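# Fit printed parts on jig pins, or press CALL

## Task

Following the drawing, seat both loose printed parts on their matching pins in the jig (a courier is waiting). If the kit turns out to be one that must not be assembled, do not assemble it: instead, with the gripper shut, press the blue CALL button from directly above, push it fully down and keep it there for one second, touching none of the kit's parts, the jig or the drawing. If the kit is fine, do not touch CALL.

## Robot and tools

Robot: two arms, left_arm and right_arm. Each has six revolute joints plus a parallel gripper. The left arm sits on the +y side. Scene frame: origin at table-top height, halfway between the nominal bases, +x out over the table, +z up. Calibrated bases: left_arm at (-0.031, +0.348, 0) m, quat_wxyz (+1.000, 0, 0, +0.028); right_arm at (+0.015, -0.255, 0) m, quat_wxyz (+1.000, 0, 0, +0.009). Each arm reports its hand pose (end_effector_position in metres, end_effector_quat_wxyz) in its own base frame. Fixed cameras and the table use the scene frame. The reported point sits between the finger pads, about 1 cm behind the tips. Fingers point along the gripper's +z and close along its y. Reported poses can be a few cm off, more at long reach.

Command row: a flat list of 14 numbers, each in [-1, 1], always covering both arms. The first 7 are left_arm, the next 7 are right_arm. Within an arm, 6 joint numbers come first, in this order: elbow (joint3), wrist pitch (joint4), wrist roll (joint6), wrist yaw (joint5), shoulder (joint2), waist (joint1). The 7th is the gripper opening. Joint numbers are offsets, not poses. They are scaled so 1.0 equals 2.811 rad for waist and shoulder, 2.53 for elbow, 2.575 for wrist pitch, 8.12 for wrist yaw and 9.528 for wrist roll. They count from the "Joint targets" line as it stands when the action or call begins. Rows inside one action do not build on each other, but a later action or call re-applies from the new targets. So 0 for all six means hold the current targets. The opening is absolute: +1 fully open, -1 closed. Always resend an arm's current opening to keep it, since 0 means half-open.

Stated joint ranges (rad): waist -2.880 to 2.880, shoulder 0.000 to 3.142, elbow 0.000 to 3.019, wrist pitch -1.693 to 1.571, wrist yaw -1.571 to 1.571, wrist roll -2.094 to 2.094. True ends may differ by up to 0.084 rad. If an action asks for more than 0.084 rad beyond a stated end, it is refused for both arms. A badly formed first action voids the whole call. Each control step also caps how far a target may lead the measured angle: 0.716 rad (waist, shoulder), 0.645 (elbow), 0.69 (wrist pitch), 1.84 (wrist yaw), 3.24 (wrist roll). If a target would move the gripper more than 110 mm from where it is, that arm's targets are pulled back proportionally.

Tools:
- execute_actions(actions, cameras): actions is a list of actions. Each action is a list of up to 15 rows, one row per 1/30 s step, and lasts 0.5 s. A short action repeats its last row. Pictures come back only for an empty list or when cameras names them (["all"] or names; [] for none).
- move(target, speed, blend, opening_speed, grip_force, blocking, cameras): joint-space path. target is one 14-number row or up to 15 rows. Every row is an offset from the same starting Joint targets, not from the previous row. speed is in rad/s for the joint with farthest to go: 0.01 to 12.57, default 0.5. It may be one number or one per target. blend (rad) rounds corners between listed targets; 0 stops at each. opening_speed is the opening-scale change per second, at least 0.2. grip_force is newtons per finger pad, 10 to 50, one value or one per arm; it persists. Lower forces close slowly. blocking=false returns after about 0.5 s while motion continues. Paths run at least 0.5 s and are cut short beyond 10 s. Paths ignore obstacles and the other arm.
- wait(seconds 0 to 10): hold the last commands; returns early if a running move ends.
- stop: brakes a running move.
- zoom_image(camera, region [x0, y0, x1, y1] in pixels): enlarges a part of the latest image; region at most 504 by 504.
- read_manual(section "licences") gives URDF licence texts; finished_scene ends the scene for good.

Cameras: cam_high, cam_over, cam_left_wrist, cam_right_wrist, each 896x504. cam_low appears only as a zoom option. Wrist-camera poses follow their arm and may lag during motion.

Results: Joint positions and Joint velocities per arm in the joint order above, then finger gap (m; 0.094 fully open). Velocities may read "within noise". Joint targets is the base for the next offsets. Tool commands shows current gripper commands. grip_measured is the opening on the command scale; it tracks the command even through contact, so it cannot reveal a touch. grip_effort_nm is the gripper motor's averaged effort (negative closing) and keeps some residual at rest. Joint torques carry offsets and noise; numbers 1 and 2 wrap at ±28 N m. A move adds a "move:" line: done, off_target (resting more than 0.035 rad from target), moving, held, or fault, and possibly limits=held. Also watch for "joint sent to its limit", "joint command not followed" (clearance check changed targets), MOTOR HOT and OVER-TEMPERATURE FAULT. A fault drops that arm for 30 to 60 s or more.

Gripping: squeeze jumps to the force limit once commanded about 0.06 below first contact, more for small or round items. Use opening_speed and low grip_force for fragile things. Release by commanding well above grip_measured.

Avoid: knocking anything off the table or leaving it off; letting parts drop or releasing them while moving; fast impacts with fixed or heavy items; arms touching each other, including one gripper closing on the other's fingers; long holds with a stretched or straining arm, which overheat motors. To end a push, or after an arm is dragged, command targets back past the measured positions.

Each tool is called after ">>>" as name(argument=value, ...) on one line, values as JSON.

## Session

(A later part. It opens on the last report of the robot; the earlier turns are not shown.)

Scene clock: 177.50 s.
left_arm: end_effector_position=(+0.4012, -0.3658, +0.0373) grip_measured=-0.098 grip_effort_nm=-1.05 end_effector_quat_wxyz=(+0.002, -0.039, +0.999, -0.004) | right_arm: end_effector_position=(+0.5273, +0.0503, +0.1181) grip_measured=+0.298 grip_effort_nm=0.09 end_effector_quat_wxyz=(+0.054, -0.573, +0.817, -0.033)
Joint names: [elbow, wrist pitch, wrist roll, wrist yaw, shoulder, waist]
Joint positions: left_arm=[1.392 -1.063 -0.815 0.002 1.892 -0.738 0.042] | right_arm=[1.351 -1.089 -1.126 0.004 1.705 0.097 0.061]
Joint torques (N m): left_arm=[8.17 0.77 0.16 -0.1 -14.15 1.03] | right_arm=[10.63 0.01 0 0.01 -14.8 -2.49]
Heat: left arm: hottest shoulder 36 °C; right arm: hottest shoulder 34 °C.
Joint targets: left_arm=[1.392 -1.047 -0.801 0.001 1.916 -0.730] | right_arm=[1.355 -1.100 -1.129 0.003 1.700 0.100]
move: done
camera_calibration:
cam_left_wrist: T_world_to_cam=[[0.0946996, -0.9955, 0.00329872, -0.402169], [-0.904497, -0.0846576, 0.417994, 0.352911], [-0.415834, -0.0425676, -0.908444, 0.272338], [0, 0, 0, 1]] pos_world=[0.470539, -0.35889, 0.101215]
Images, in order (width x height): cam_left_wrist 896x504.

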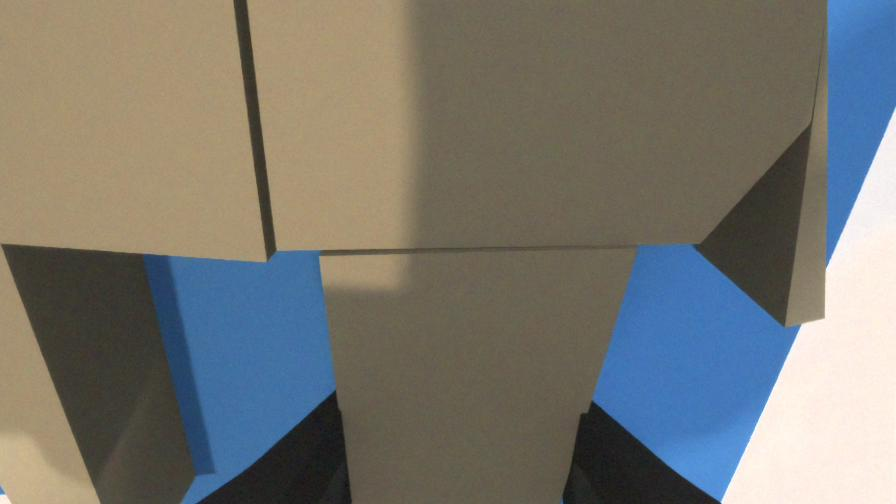

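>>> move(target=[[0,-0.0095,-0.0038,0,0.0,-0.0057,-0.21,0,0,0,0,0,0,0.3]], speed=0.03, cameras=["cam_left_wrist"])

Scene clock: 181.17 s.
left_arm: end_effector_position=(+0.4008, -0.3662, +0.0373) grip_measured=-0.098 grip_effort_nm=-1.05 end_effector_quat_wxyz=(+0.002, -0.040, +0.999, -0.004) | right_arm: end_effector_position=(+0.5273, +0.0503, +0.1181) grip_measured=+0.298 grip_effort_nm=0.09 end_effector_quat_wxyz=(+0.054, -0.573, +0.817, -0.033)
Joint names: [elbow, wrist pitch, wrist roll, wrist yaw, shoulder, waist]
Joint positions: left_arm=[1.392 -1.063 -0.82 0.002 1.892 -0.739 0.042] | right_arm=[1.351 -1.089 -1.126 0.004 1.705 0.097 0.061]
Joint torques (N m): left_arm=[8.1 -0.23 -0.19 -0.1 -14.33 -0.03] | right_arm=[10.62 0.02 0 0.01 -14.86 -2.43]
Heat: left arm: hottest shoulder 36 °C; right arm: hottest shoulder 34 °C.
Joint targets: left_arm=[1.392 -1.072 -0.837 0.001 1.916 -0.746] | right_arm=[1.355 -1.100 -1.129 0.003 1.700 0.100]
move: done
camera_calibration:
cam_left_wrist: T_world_to_cam=[[0.0985424, -0.995128, 0.00325019, -0.403994], [-0.90415, -0.0881681, 0.418018, 0.35102], [-0.415694, -0.0441311, -0.908433, 0.271495], [0, 0, 0, 1]] pos_world=[0.470044, -0.359095, 0.101215]
Images, in order (width x height): cam_left_wrist 896x504.

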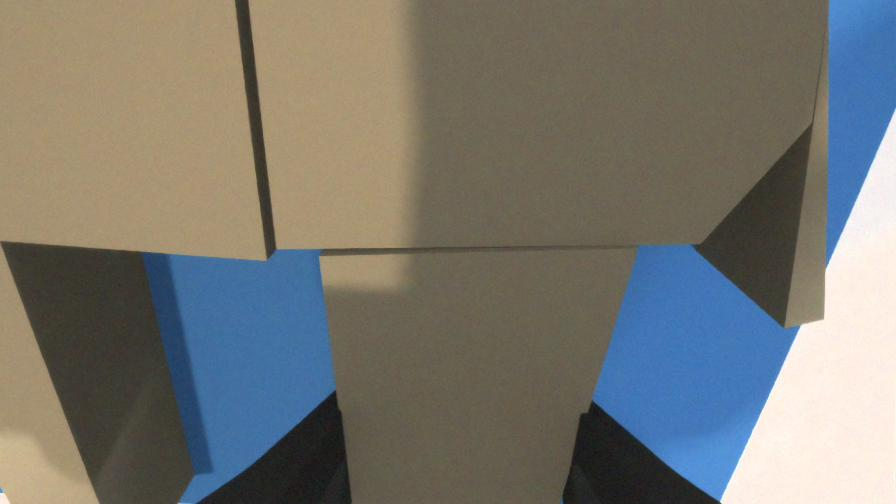

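>>> move(target=[[0,-0.0039,-0.0008,0,0.0,-0.0020,-0.21,0,0,0,0,0,0,0.3]], speed=0.03, cameras=["cam_left_wrist"])

Scene clock: 182.30 s.
left_arm: end_effector_position=(+0.3980, -0.3668, +0.0373) grip_measured=-0.098 grip_effort_nm=-1.05 end_effector_quat_wxyz=(+0.000, -0.043, +0.999, -0.001) | right_arm: end_effector_position=(+0.5273, +0.0503, +0.1181) grip_measured=+0.298 grip_effort_nm=0.09 end_effector_quat_wxyz=(+0.054, -0.573, +0.817, -0.033)
Joint names: [elbow, wrist pitch, wrist roll, wrist yaw, shoulder, waist]
Joint positions: left_arm=[1.392 -1.069 -0.83 0.002 1.892 -0.743 0.042] | right_arm=[1.351 -1.089 -1.126 0.004 1.705 0.097 0.061]
Joint torques (N m): left_arm=[8.24 -0.23 -0.14 -0.11 -13.86 -0.21] | right_arm=[10.61 0.05 0 0.01 -14.86 -2.49]
Heat: left arm: hottest shoulder 36 °C; right arm: hottest shoulder 34 °C.
Joint targets: left_arm=[1.392 -1.082 -0.845 0.001 1.916 -0.752] | right_arm=[1.355 -1.100 -1.129 0.003 1.700 0.100]
move: done
camera_calibration:
cam_left_wrist: T_world_to_cam=[[0.104227, -0.994552, -0.00157938, -0.40621], [-0.901588, -0.0951543, 0.422, 0.344731], [-0.419852, -0.0425597, -0.906594, 0.272486], [0, 0, 0, 1]] pos_world=[0.467547, -0.359598, 0.100916]
Images, in order (width x height): cam_left_wrist 896x504.

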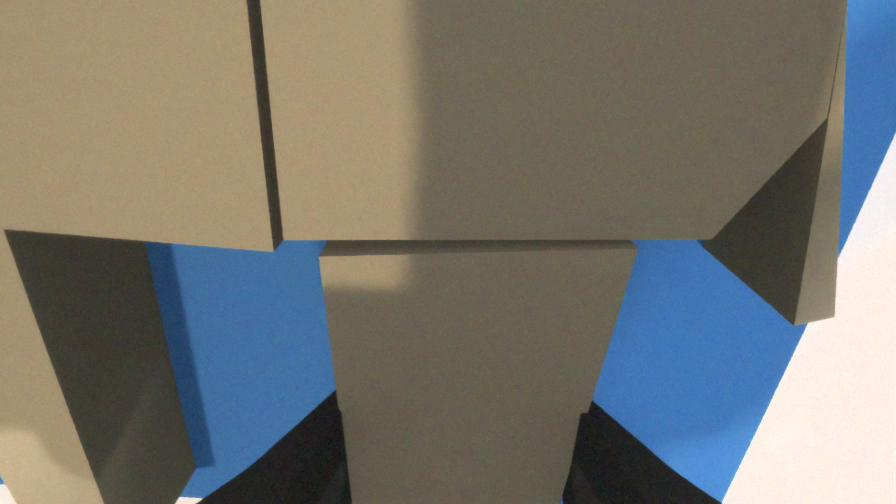

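>>> wait(seconds=0.05, cameras=["cam_over", "cam_high"])

>>> zoom_image(camera="cam_over", region=[200, 200, 560, 500])

Scene clock: 184.57 s.
left_arm: end_effector_position=(+0.3980, -0.3667, +0.0373) grip_measured=-0.098 grip_effort_nm=-1.05 end_effector_quat_wxyz=(+0.000, -0.043, +0.999, -0.001) | right_arm: end_effector_position=(+0.5273, +0.0503, +0.1181) grip_measured=+0.298 grip_effort_nm=0.09 end_effector_quat_wxyz=(+0.054, -0.573, +0.817, -0.033)
Joint names: [elbow, wrist pitch, wrist roll, wrist yaw, shoulder, waist]
Joint positions: left_arm=[1.392 -1.07 -0.83 0.002 1.892 -0.743 0.042] | right_arm=[1.351 -1.089 -1.126 0.004 1.705 0.097 0.061]
Joint torques (N m): left_arm=[8.2 -0.4 -0.11 -0.11 -13.92 -0.56] | right_arm=[10.62 0.01 0 0 -14.8 -2.49]
Heat: left arm: hottest shoulder 36 °C; right arm: hottest shoulder 34 °C.
Joint targets: left_arm=[1.392 -1.082 -0.845 0.001 1.916 -0.752] | right_arm=[1.355 -1.100 -1.129 0.003 1.700 0.100]
Tool commands: left_gripper/opening=-0.21 right_gripper/opening=+0.3
wait: 0.07 s; at rest from the start
Images, in order (width x height): cam_high 896x504, cam_over 896x504.

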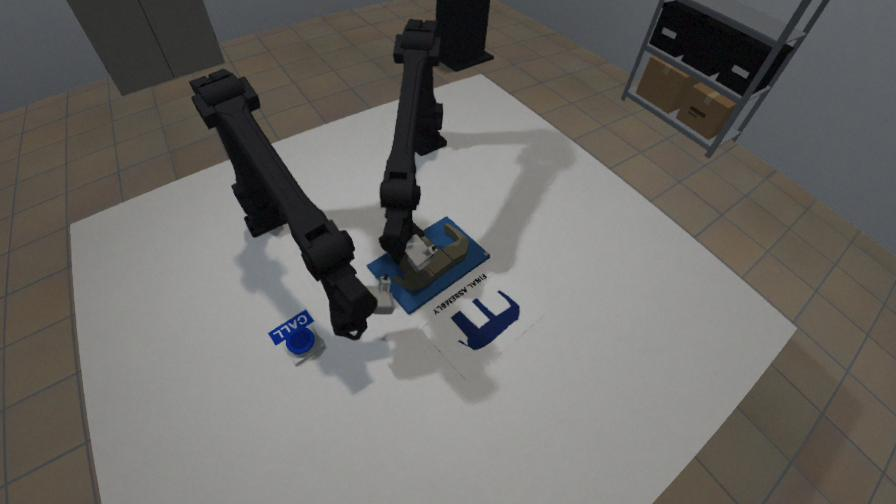

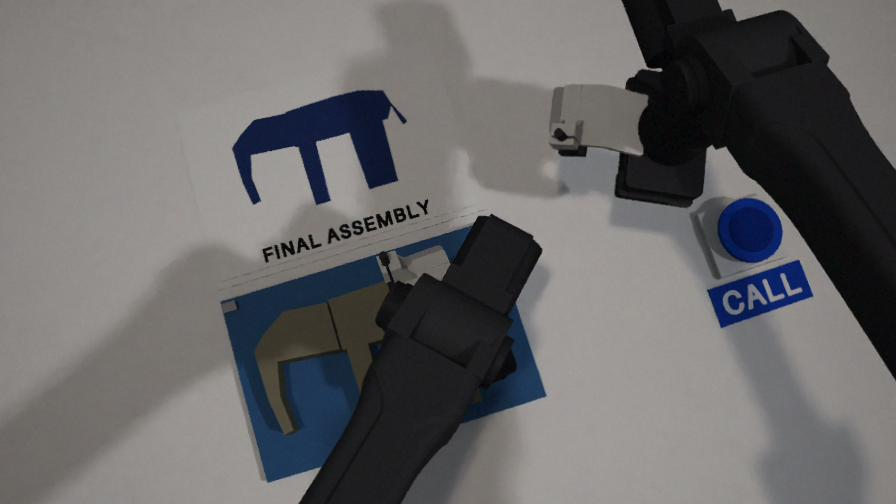

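Scaled by 1.400.

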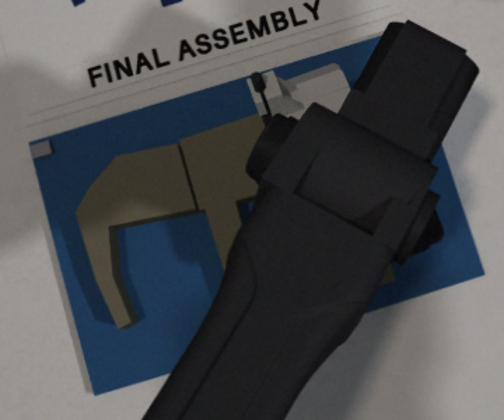

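>>> move(target=[[0,0.0113,0,0,0.0,0,-0.21,0,0,0,0,0,0,0.3],[0,0.0113,0,0,0.0,-0.0018,-0.21,0,0,0,0,0,0,0.3]], speed=0.03, cameras=["cam_left_wrist"])

Scene clock: 187.63 s.
left_arm: end_effector_position=(+0.3972, -0.3688, +0.0373) grip_measured=-0.098 grip_effort_nm=-1.05 end_effector_quat_wxyz=(+0.001, -0.042, +0.999, -0.002) | right_arm: end_effector_position=(+0.5273, +0.0503, +0.1181) grip_measured=+0.298 grip_effort_nm=0.09 end_effector_quat_wxyz=(+0.054, -0.573, +0.817, -0.033)
Joint names: [elbow, wrist pitch, wrist roll, wrist yaw, shoulder, waist]
Joint positions: left_arm=[1.392 -1.066 -0.83 0.002 1.892 -0.747 0.042] | right_arm=[1.351 -1.089 -1.126 0.004 1.705 0.097 0.061]
Joint torques (N m): left_arm=[8.16 0.8 -0.15 -0.08 -13.86 -0.79] | right_arm=[10.62 0.02 0 0.01 -14.8 -2.37]
Heat: left arm: hottest shoulder 36 °C; right arm: hottest shoulder 35 °C.
Joint targets: left_arm=[1.392 -1.053 -0.845 0.001 1.916 -0.757] | right_arm=[1.355 -1.100 -1.129 0.003 1.700 0.100]
move: done
camera_calibration:
cam_left_wrist: T_world_to_cam=[[0.101203, -0.994866, 0.000446625, -0.40711], [-0.90294, -0.0916633, 0.419878, 0.345785], [-0.417681, -0.0428961, -0.907581, 0.271073], [0, 0, 0, 1]] pos_world=[0.466645, -0.361696, 0.101015]
Images, in order (width x height): cam_left_wrist 896x504.

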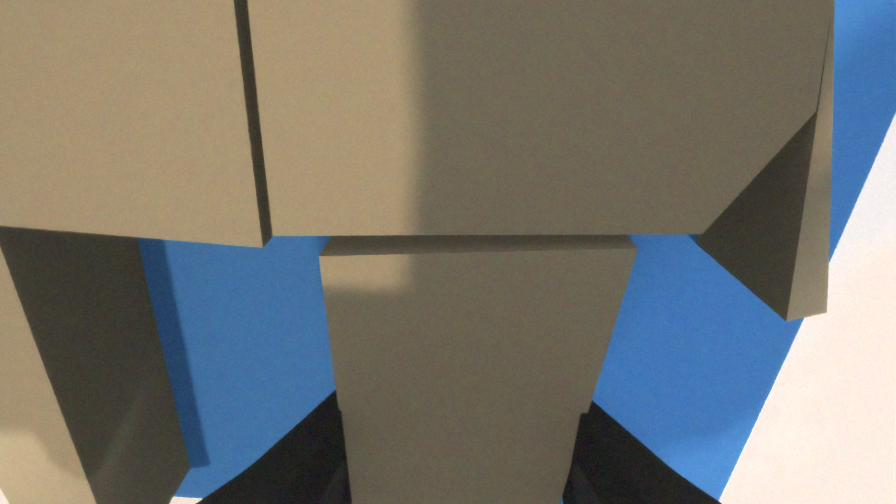

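>>> move(target=[[0,0.0029,0,0,0.0,0.0071,-0.21,0,0,0,0,0,0,0.3]], speed=0.02, cameras=["cam_left_wrist"])

Scene clock: 189.60 s.
left_arm: end_effector_position=(+0.3989, -0.3686, +0.0373) grip_measured=-0.098 grip_effort_nm=-1.05 end_effector_quat_wxyz=(+0.002, -0.043, +0.999, -0.004) | right_arm: end_effector_position=(+0.5273, +0.0503, +0.1181) grip_measured=+0.298 grip_effort_nm=0.09 end_effector_quat_wxyz=(+0.054, -0.573, +0.817, -0.033)
Joint names: [elbow, wrist pitch, wrist roll, wrist yaw, shoulder, waist]
Joint positions: left_arm=[1.392 -1.062 -0.831 0.002 1.892 -0.744 0.042] | right_arm=[1.351 -1.089 -1.126 0.004 1.705 0.097 0.061]
Joint torques (N m): left_arm=[8.2 0.9 -0.1 -0.09 -14.8 0.44] | right_arm=[10.65 0.02 0 0 -14.8 -2.43]
Heat: left arm: hottest shoulder 36 °C; right arm: hottest shoulder 35 °C.
Joint targets: left_arm=[1.392 -1.045 -0.845 0.001 1.916 -0.737] | right_arm=[1.355 -1.100 -1.129 0.003 1.700 0.100]
move: done
camera_calibration:
cam_left_wrist: T_world_to_cam=[[0.103859, -0.994586, 0.00358204, -0.408121], [-0.903988, -0.092895, 0.417344, 0.347327], [-0.414752, -0.046583, -0.908741, 0.269282], [0, 0, 0, 1]] pos_world=[0.468052, -0.361102, 0.101215]
Images, in order (width x height): cam_left_wrist 896x504.

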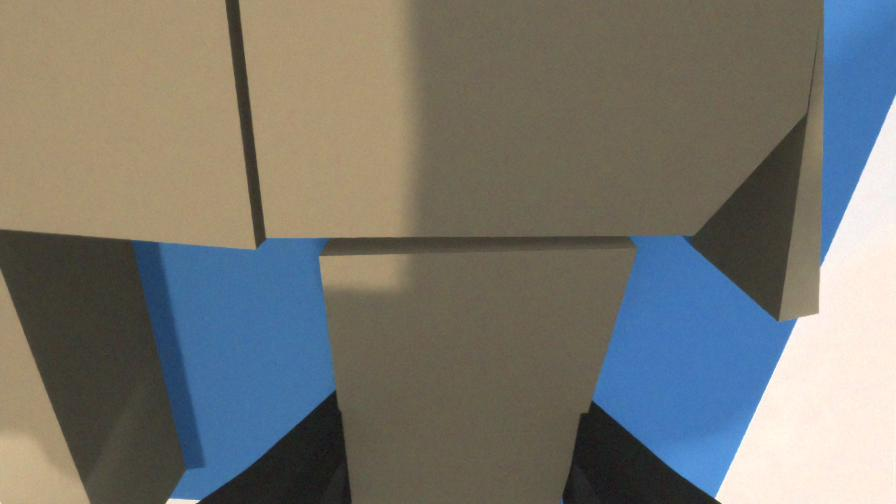

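>>> wait(seconds=0.05, cameras=["cam_over","cam_left_wrist"])

>>> zoom_image(camera="cam_over", region=[205, 280, 345, 490])

>>> zoom_image(camera="cam_left_wrist", region=[220, 180, 420, 300])

>>> zoom_image(camera="cam_left_wrist", region=[550, 180, 750, 300])

Scene clock: 191.10 s.
left_arm: end_effector_position=(+0.3989, -0.3686, +0.0373) grip_measured=-0.098 grip_effort_nm=-1.05 end_effector_quat_wxyz=(+0.002, -0.043, +0.999, -0.004) | right_arm: end_effector_position=(+0.5273, +0.0503, +0.1181) grip_measured=+0.298 grip_effort_nm=0.09 end_effector_quat_wxyz=(+0.054, -0.573, +0.817, -0.033)
Joint names: [elbow, wrist pitch, wrist roll, wrist yaw, shoulder, waist]
Joint positions: left_arm=[1.392 -1.062 -0.831 0.002 1.892 -0.744 0.042] | right_arm=[1.351 -1.089 -1.126 0.004 1.705 0.097 0.061]
Joint torques (N m): left_arm=[8.21 0.85 -0.09 -0.11 -14.1 1.08] | right_arm=[10.62 0.03 0 0.01 -14.86 -2.49]
Heat: left arm: hottest shoulder 36 °C; right arm: hottest shoulder 35 °C.
Joint targets: left_arm=[1.392 -1.045 -0.845 0.001 1.916 -0.737] | right_arm=[1.355 -1.100 -1.129 0.003 1.700 0.100]
Tool commands: left_gripper/opening=-0.21 right_gripper/opening=+0.3
wait: 0.07 s; at rest from the start
camera_calibration:
cam_left_wrist: T_world_to_cam=[[0.103859, -0.994586, 0.00358204, -0.408121], [-0.903988, -0.092895, 0.417344, 0.347327], [-0.414752, -0.046583, -0.908741, 0.269282], [0, 0, 0, 1]] pos_world=[0.468052, -0.361102, 0.101215]
Images, in order (width x height): cam_over 896x504, cam_left_wrist 896x504.

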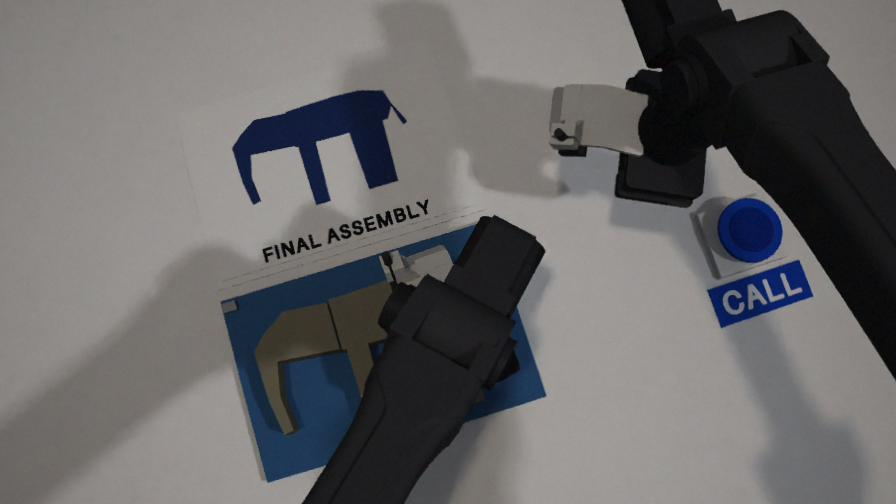

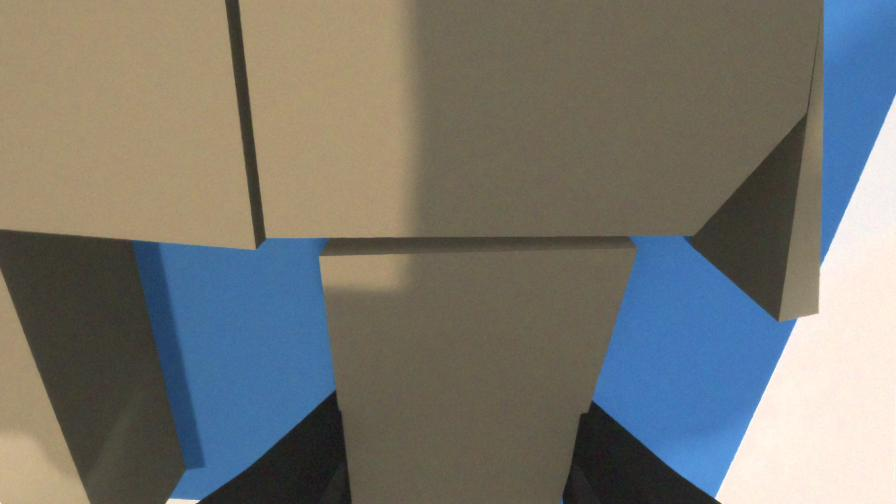

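Scaled by 2.400.

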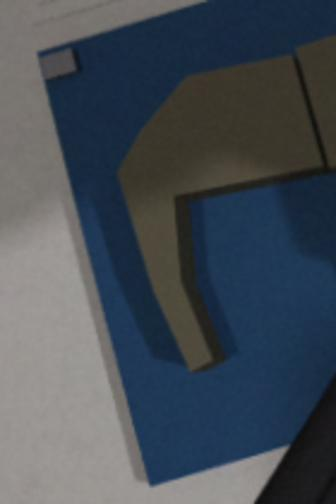

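Scaled by 2.520.

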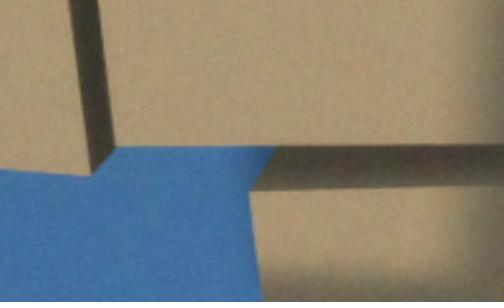

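Scaled by 2.520.

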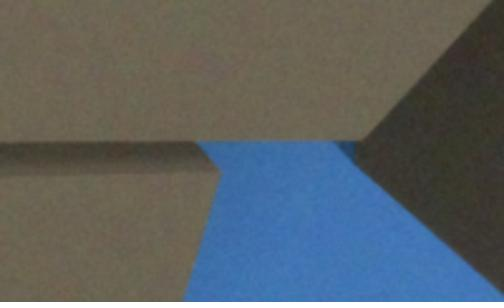

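>>> move(target=[[0.0111,-0.0214,0,0,-0.0768,0,-0.21,0,0,0,0,-0.0534,-0.2134,0.3],[-0.0941,0.9883,0,0,-0.1644,-0.0053,-0.21,0,0,0,0,-0.0534,-0.2134,0.3]], speed=[0.8,1.8], blend=[0.03,0], cameras=["cam_over","cam_high"])

Scene clock: 201.07 s.
left_arm: end_effector_position=(+0.3746, -0.3462, +0.6245) grip_measured=-0.098 grip_effort_nm=-1.05 end_effector_quat_wxyz=(+0.691, -0.008, +0.199, -0.695) | right_arm: end_effector_position=(+0.4592, -0.2558, +0.1958) grip_measured=+0.298 grip_effort_nm=0.09 end_effector_quat_wxyz=(+0.095, -0.302, +0.943, -0.103)
Joint names: [elbow, wrist pitch, wrist roll, wrist yaw, shoulder, waist]
Joint positions: left_arm=[1.151 1.484 -0.831 0.002 1.466 -0.744 0.042] | right_arm=[1.351 -1.089 -1.126 0.004 1.552 -0.506 0.061]
Joint torques (N m): left_arm=[9.24 1.03 -0.06 0.02 -11.28 -0.38] | right_arm=[11.37 0.32 0.01 0.04 -12.92 -2.2]
Heat: left arm: hottest shoulder 36 °C; right arm: hottest shoulder 35 °C.
Joint targets: left_arm=[1.153 1.500 -0.845 0.001 1.454 -0.752] | right_arm=[1.355 -1.100 -1.129 0.004 1.550 -0.500]
move: done
Images, in order (width x height): cam_high 896x504, cam_over 896x504.

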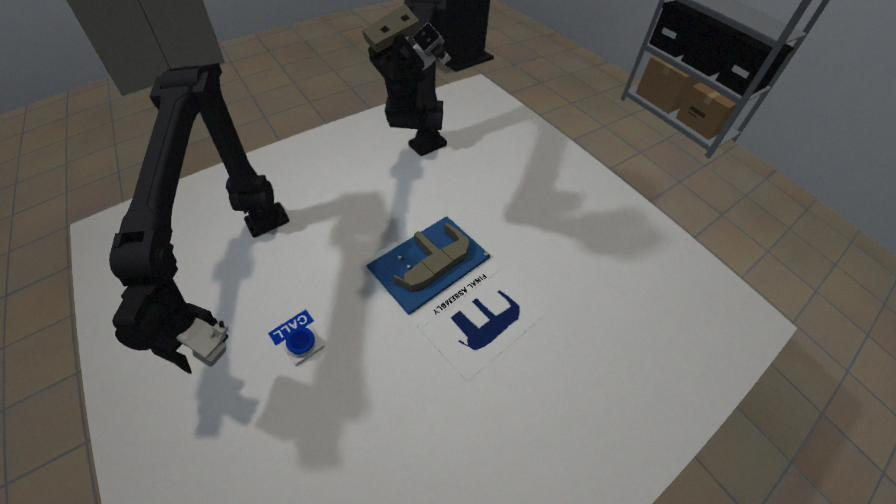

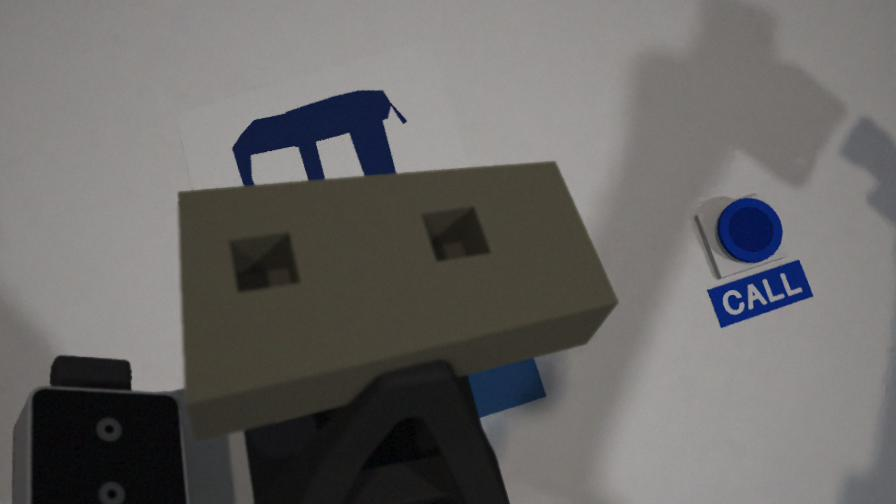

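>>> move(target=[0.0976,-1.0,0,0,0.0573,0.2319,-0.21,0,0,0,0,0,0,0.3], speed=2.0, cameras=["cam_over","cam_high","cam_left_wrist"])

>>> zoom_image(camera="cam_over", region=[310, 250, 510, 450])

>>> zoom_image(camera="cam_over", region=[380, 270, 500, 390])

Scene clock: 211.37 s.
left_arm: end_effector_position=(+0.5284, -0.0546, +0.1661) grip_measured=-0.098 grip_effort_nm=-1.06 end_effector_quat_wxyz=(+0.107, -0.354, +0.927, -0.055) | right_arm: end_effector_position=(+0.4592, -0.2558, +0.1958) grip_measured=+0.298 grip_effort_nm=0.09 end_effector_quat_wxyz=(+0.095, -0.302, +0.943, -0.103)
Joint names: [elbow, wrist pitch, wrist roll, wrist yaw, shoulder, waist]
Joint positions: left_arm=[1.343 -1.067 -0.831 0.002 1.607 -0.101 0.042] | right_arm=[1.351 -1.089 -1.126 0.004 1.552 -0.506 0.061]
Joint torques (N m): left_arm=[14.42 0.24 -0.09 -0.08 -12.28 0.5] | right_arm=[11.37 0.32 0.02 0.04 -12.98 -2.26]
Heat: left arm: hottest shoulder 36 °C; right arm: hottest shoulder 35 °C.
Joint targets: left_arm=[1.400 -1.075 -0.845 0.001 1.615 -0.100] | right_arm=[1.355 -1.100 -1.129 0.004 1.550 -0.500]
move: off_target (left_arm); left_arm: the elbow is farthest, 0.057 rad from its target
camera_calibration:
cam_left_wrist: T_world_to_cam=[[0.658972, -0.731226, 0.17625, -0.417397], [-0.746904, -0.60847, 0.26814, 0.353416], [-0.0888285, -0.308339, -0.94712, 0.274551], [0, 0, 0, 1]] pos_world=[0.563409, -0.00551389, 0.238834]
Images, in order (width x height): cam_high 896x504, cam_over 896x504, cam_left_wrist 896x504.

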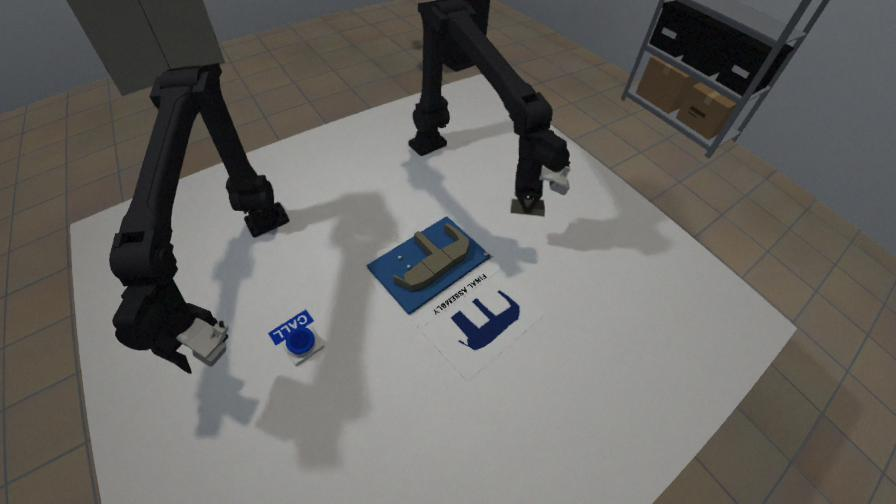

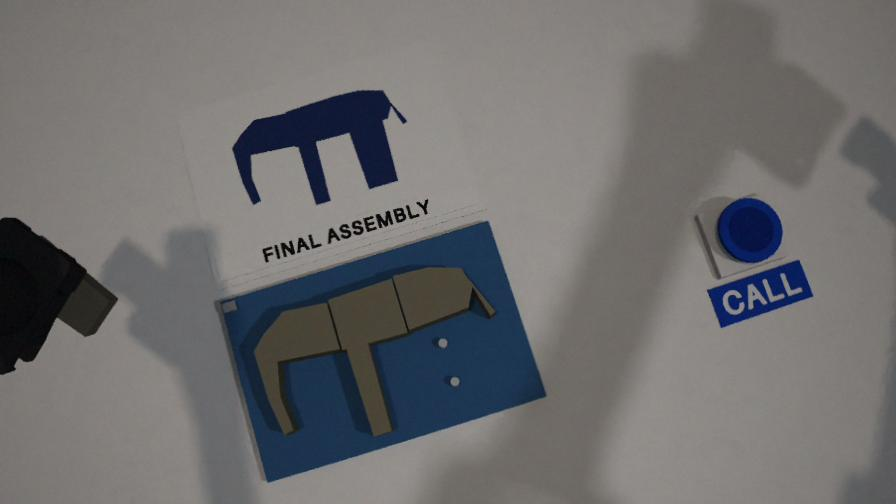

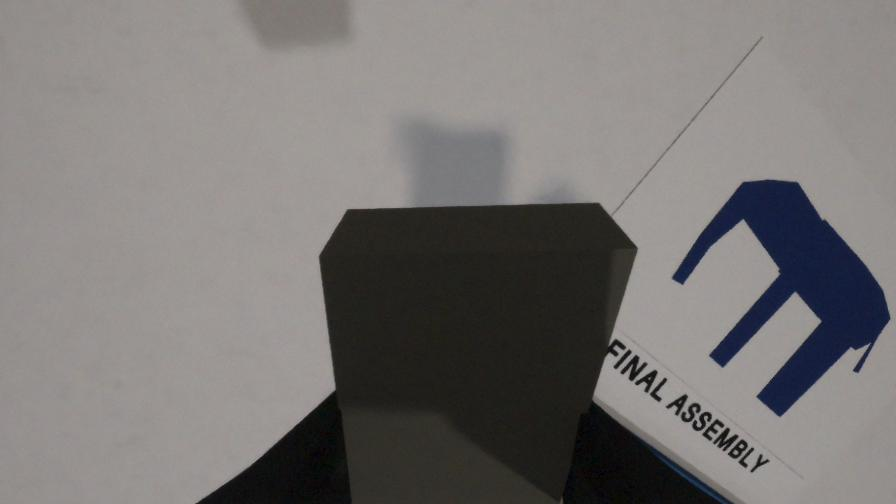

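Scaled by 2.520.

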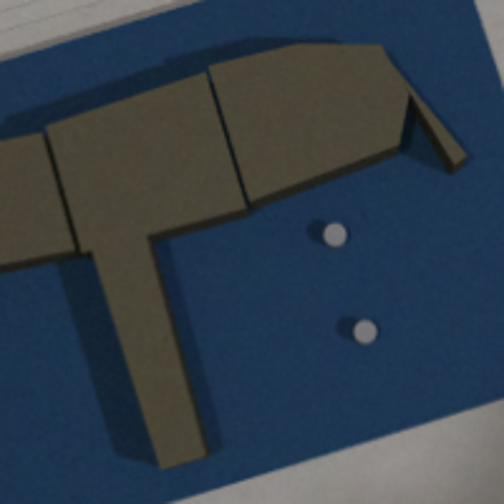

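Scaled by 4.200.

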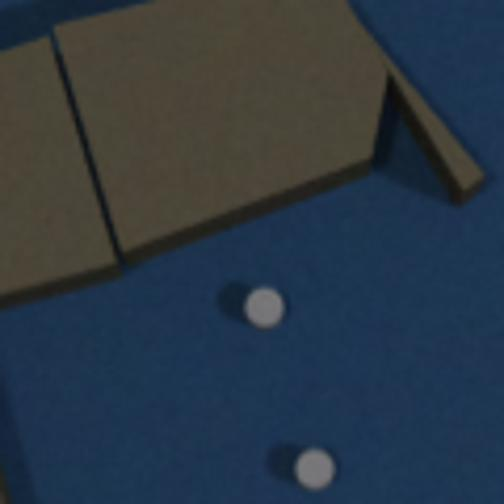

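>>> move(target=[[0.0391,-0.0460,-0.0007,0,0.0820,-0.2305,-0.21,0,0,0,0,0,0,0.3],[0.0097,-0.0151,-0.0007,0,0.0918,-0.2305,-0.21,0,0,0,0,0,0,0.3]], speed=[0.9,0.15], cameras=["cam_left_wrist"])

>>> zoom_image(camera="cam_left_wrist", region=[220, 80, 470, 280])

>>> zoom_image(camera="cam_left_wrist", region=[500, 80, 750, 280])

Scene clock: 221.03 s.
left_arm: end_effector_position=(+0.3955, -0.3706, +0.0612) grip_measured=-0.098 grip_effort_nm=-1.05 end_effector_quat_wxyz=(+0.000, -0.043, +0.999, +0.000) | right_arm: end_effector_position=(+0.4592, -0.2558, +0.1958) grip_measured=+0.298 grip_effort_nm=0.09 end_effector_quat_wxyz=(+0.095, -0.302, +0.943, -0.103)
Joint names: [elbow, wrist pitch, wrist roll, wrist yaw, shoulder, waist]
Joint positions: left_arm=[1.422 -1.127 -0.837 0.001 1.866 -0.752 0.042] | right_arm=[1.351 -1.089 -1.126 0.004 1.552 -0.506 0.061]
Joint torques (N m): left_arm=[8.53 0.83 -0.08 -0.1 -15.5 0.62] | right_arm=[11.37 0.31 0.02 0.05 -12.98 -2.2]
Heat: left arm: hottest shoulder 36 °C; right arm: hottest shoulder 35 °C.
Joint targets: left_arm=[1.425 -1.115 -0.851 0.001 1.873 -0.748] | right_arm=[1.355 -1.100 -1.129 0.004 1.550 -0.500]
move: done
camera_calibration:
cam_left_wrist: T_world_to_cam=[[0.102659, -0.994711, -0.00345048, -0.408981], [-0.90184, -0.0945364, 0.4216, 0.332402], [-0.419696, -0.0401691, -0.906775, 0.29375], [0, 0, 0, 1]] pos_world=[0.465045, -0.363594, 0.124813]
Images, in order (width x height): cam_left_wrist 896x504.

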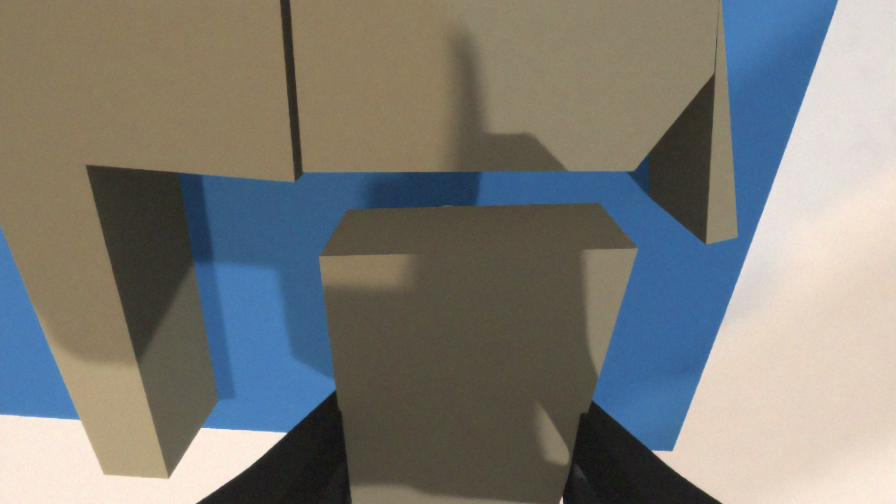

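Scaled by 2.016.

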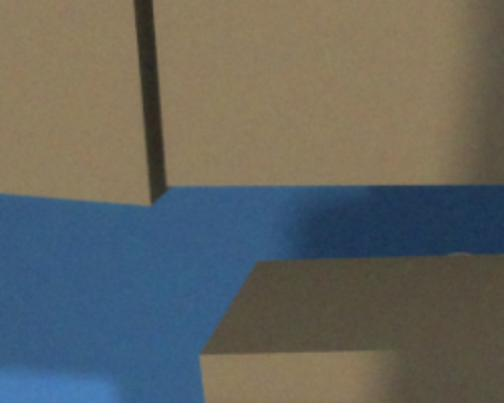

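Scaled by 2.016.

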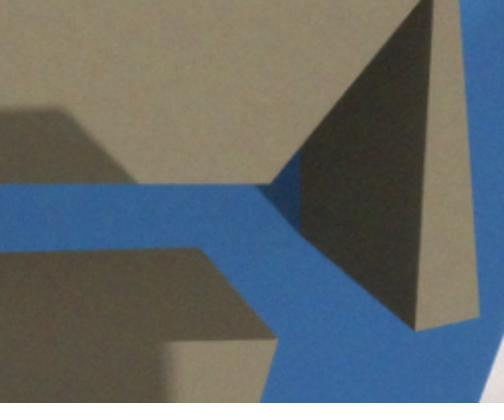

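>>> move(target=[-0.0150,0.0313,0,0,0.0155,0,-0.21,0,0,0,0,0,0,0.3], speed=0.08, cameras=["cam_left_wrist"])

Scene clock: 225.93 s.
left_arm: end_effector_position=(+0.3963, -0.3713, +0.0280) grip_measured=-0.098 grip_effort_nm=-1.05 end_effector_quat_wxyz=(+0.001, -0.043, +0.999, -0.002) | right_arm: end_effector_position=(+0.4592, -0.2558, +0.1958) grip_measured=+0.298 grip_effort_nm=0.09 end_effector_quat_wxyz=(+0.095, -0.302, +0.943, -0.103)
Joint names: [elbow, wrist pitch, wrist roll, wrist yaw, shoulder, waist]
Joint positions: left_arm=[1.386 -1.046 -0.837 0.001 1.906 -0.752 0.042] | right_arm=[1.351 -1.089 -1.126 0.004 1.552 -0.506 0.061]
Joint torques (N m): left_arm=[8.23 0.65 -0.11 -0.05 -15.62 0.44] | right_arm=[11.34 0.29 0.02 0.04 -12.92 -2.2]
Heat: left arm: hottest shoulder 36 °C; right arm: hottest shoulder 35 °C.
Joint targets: left_arm=[1.387 -1.034 -0.851 0.001 1.917 -0.748] | right_arm=[1.355 -1.100 -1.129 0.004 1.550 -0.500]
move: done
camera_calibration:
cam_left_wrist: T_world_to_cam=[[0.102694, -0.994713, -0.000293425, -0.410064], [-0.903114, -0.0933609, 0.419128, 0.34805], [-0.416939, -0.0427769, -0.907927, 0.261927], [0, 0, 0, 1]] pos_world=[0.465648, -0.364197, 0.091813]
Images, in order (width x height): cam_left_wrist 896x504.

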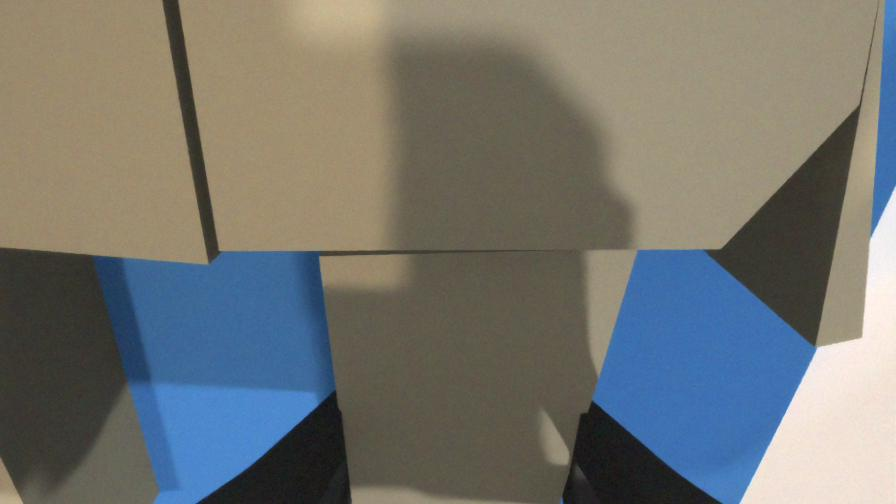

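>>> move(target=[-0.0016,0.0016,0,0,0.0043,0,-0.21,0,0,0,0,0,0,0.3], speed=0.08, cameras=["cam_left_wrist"])

Scene clock: 226.90 s.
left_arm: end_effector_position=(+0.3964, -0.3714, +0.0265) grip_measured=-0.098 grip_effort_nm=-1.05 end_effector_quat_wxyz=(+0.001, -0.043, +0.999, -0.002) | right_arm: end_effector_position=(+0.4592, -0.2558, +0.1958) grip_measured=+0.298 grip_effort_nm=0.09 end_effector_quat_wxyz=(+0.095, -0.302, +0.943, -0.103)
Joint names: [elbow, wrist pitch, wrist roll, wrist yaw, shoulder, waist]
Joint positions: left_arm=[1.386 -1.044 -0.837 0.001 1.909 -0.752 0.042] | right_arm=[1.351 -1.089 -1.126 0.004 1.552 -0.506 0.061]
Joint torques (N m): left_arm=[7.95 0.8 -0.08 -0.05 -15.09 0.26] | right_arm=[11.37 0.31 0.02 0.04 -13.04 -2.2]
Heat: left arm: hottest shoulder 36 °C; right arm: hottest shoulder 35 °C.
Joint targets: left_arm=[1.383 -1.030 -0.851 0.001 1.929 -0.748] | right_arm=[1.355 -1.100 -1.129 0.004 1.550 -0.500]
move: done
camera_calibration:
cam_left_wrist: T_world_to_cam=[[0.102662, -0.994716, -0.00112937, -0.410094], [-0.902776, -0.0936496, 0.419792, 0.348569], [-0.41768, -0.0420771, -0.90762, 0.261125], [0, 0, 0, 1]] pos_world=[0.465847, -0.364296, 0.090213]
Images, in order (width x height): cam_left_wrist 896x504.

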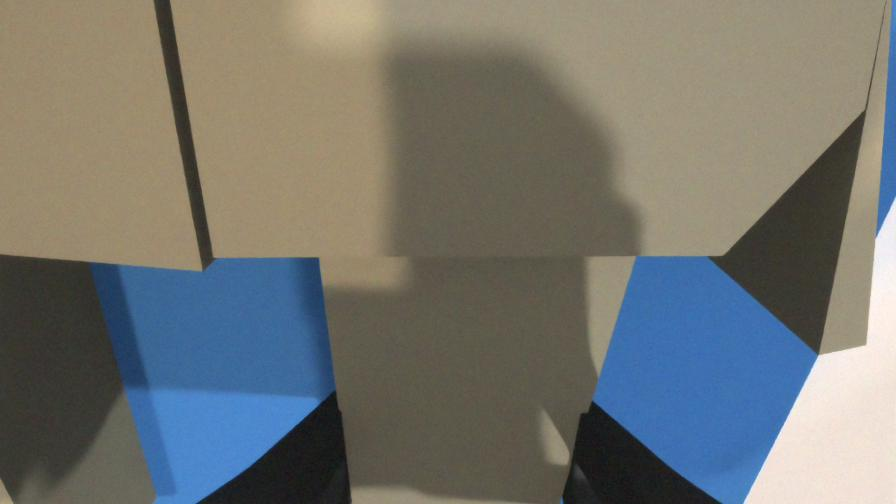

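>>> move(target=[[0.0012,-0.0039,0.0012,0,-0.0064,-0.0007,-0.21,0,0,0,0,0,0,0.3],[0.0012,-0.0039,0.0012,0,-0.0064,-0.0007,0.15,0,0,0,0,0,0,0.3],[0.0012,-0.0198,0.0012,0,-0.0352,-0.0007,0.15,0,0,0,0,0,0,0.3],[0.0012,-0.0466,0.0012,0,-0.0815,0.106,0.15,0,0,0,0,0,0,0.3]], blend=[0,0,0.02,0], speed=[0.1,0.1,0.2,0.8], cameras=["all"])

>>> zoom_image(camera="cam_over", region=[310, 250, 510, 450])

>>> zoom_image(camera="cam_high", region=[350, 200, 510, 320])

Scene clock: 230.83 s.
left_arm: end_effector_position=(+0.4772, -0.2310, +0.1286) grip_measured=+0.148 grip_effort_nm=0.06 end_effector_quat_wxyz=(+0.043, -0.192, +0.980, -0.032) | right_arm: end_effector_position=(+0.4592, -0.2558, +0.1958) grip_measured=+0.298 grip_effort_nm=0.09 end_effector_quat_wxyz=(+0.095, -0.302, +0.943, -0.103)
Joint names: [elbow, wrist pitch, wrist roll, wrist yaw, shoulder, waist]
Joint positions: left_arm=[1.386 -1.14 -0.837 0 1.709 -0.45 0.054] | right_arm=[1.351 -1.089 -1.126 0.004 1.552 -0.506 0.061]
Joint torques (N m): left_arm=[9.16 0.08 0.03 -0.03 -14.92 0.32] | right_arm=[11.37 0.31 0.01 0.05 -12.92 -2.2]
Heat: left arm: hottest shoulder 36 °C; right arm: hottest shoulder 35 °C.
Joint targets: left_arm=[1.386 -1.150 -0.840 0.001 1.700 -0.450] | right_arm=[1.355 -1.100 -1.129 0.004 1.550 -0.500]
move: done
camera_calibration:
cam_left_wrist: T_world_to_cam=[[0.390106, -0.917529, 0.0771814, -0.407952], [-0.870927, -0.340486, 0.354339, 0.327958], [-0.298837, -0.205449, -0.931926, 0.302208], [0, 0, 0, 1]] pos_world=[0.535083, -0.200554, 0.196913]
cam_right_wrist: T_world_to_cam=[[0.552137, -0.798224, 0.240796, -0.505143], [-0.825855, -0.483944, 0.289415, 0.238131], [-0.114487, -0.35866, -0.926421, 0.228008], [0, 0, 0, 1]] pos_world=[0.501674, -0.206198, 0.263949]

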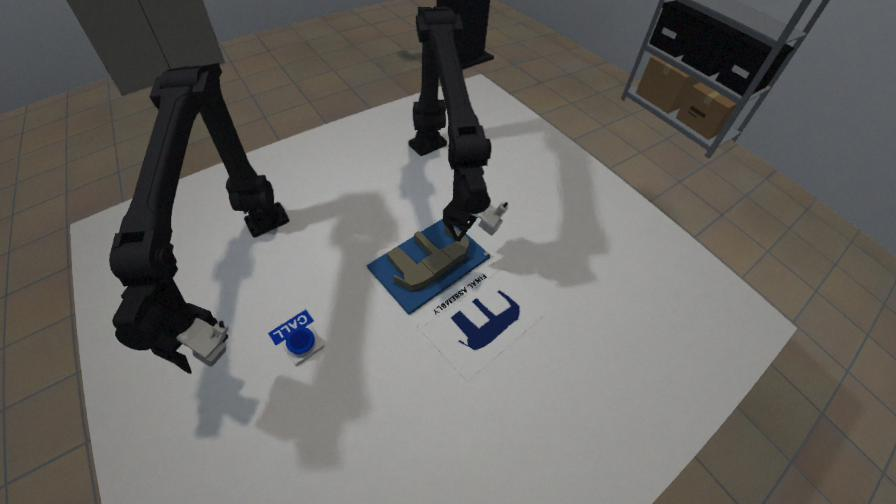

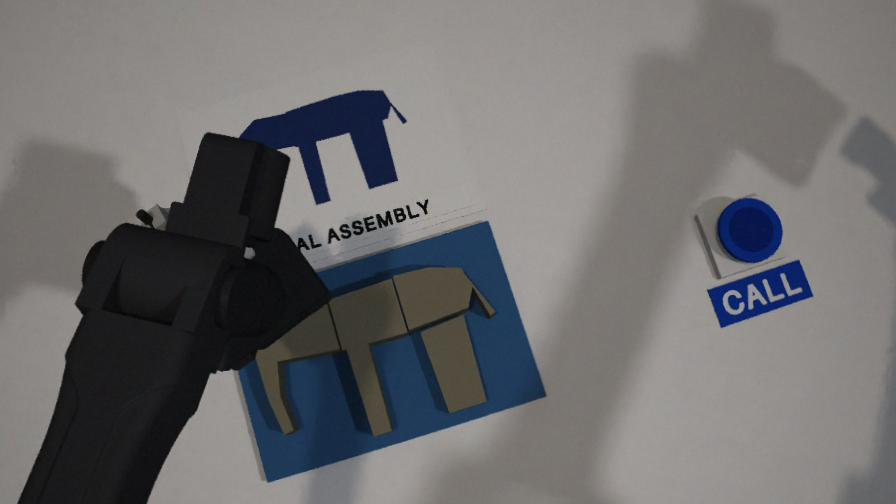

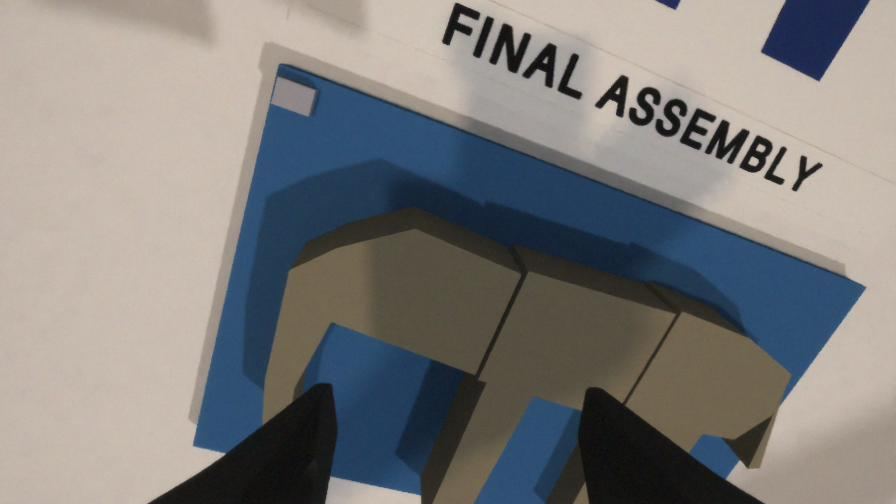

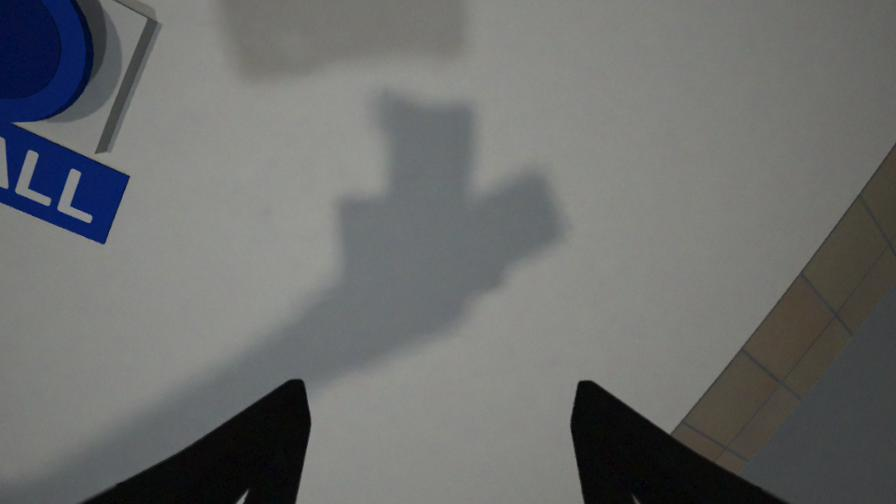

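Scaled by 2.520.

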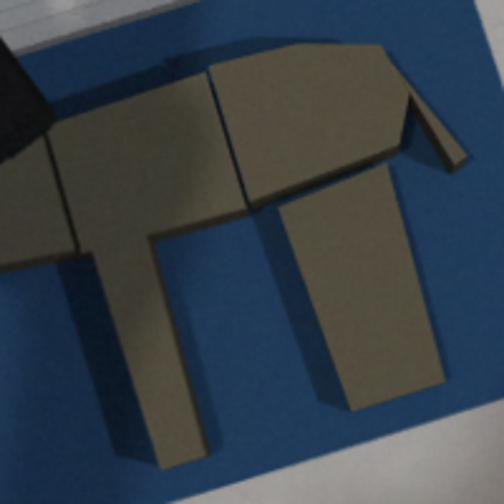

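Scaled by 3.150.

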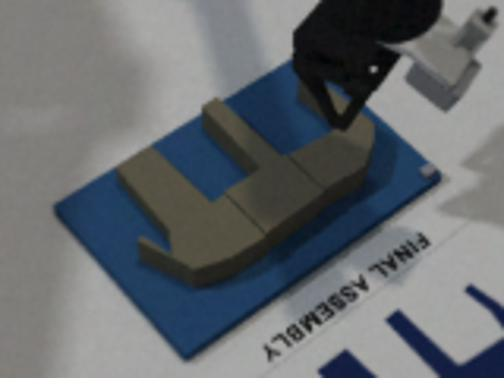

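>>> finished_scene()

The scene is finished: the task was done.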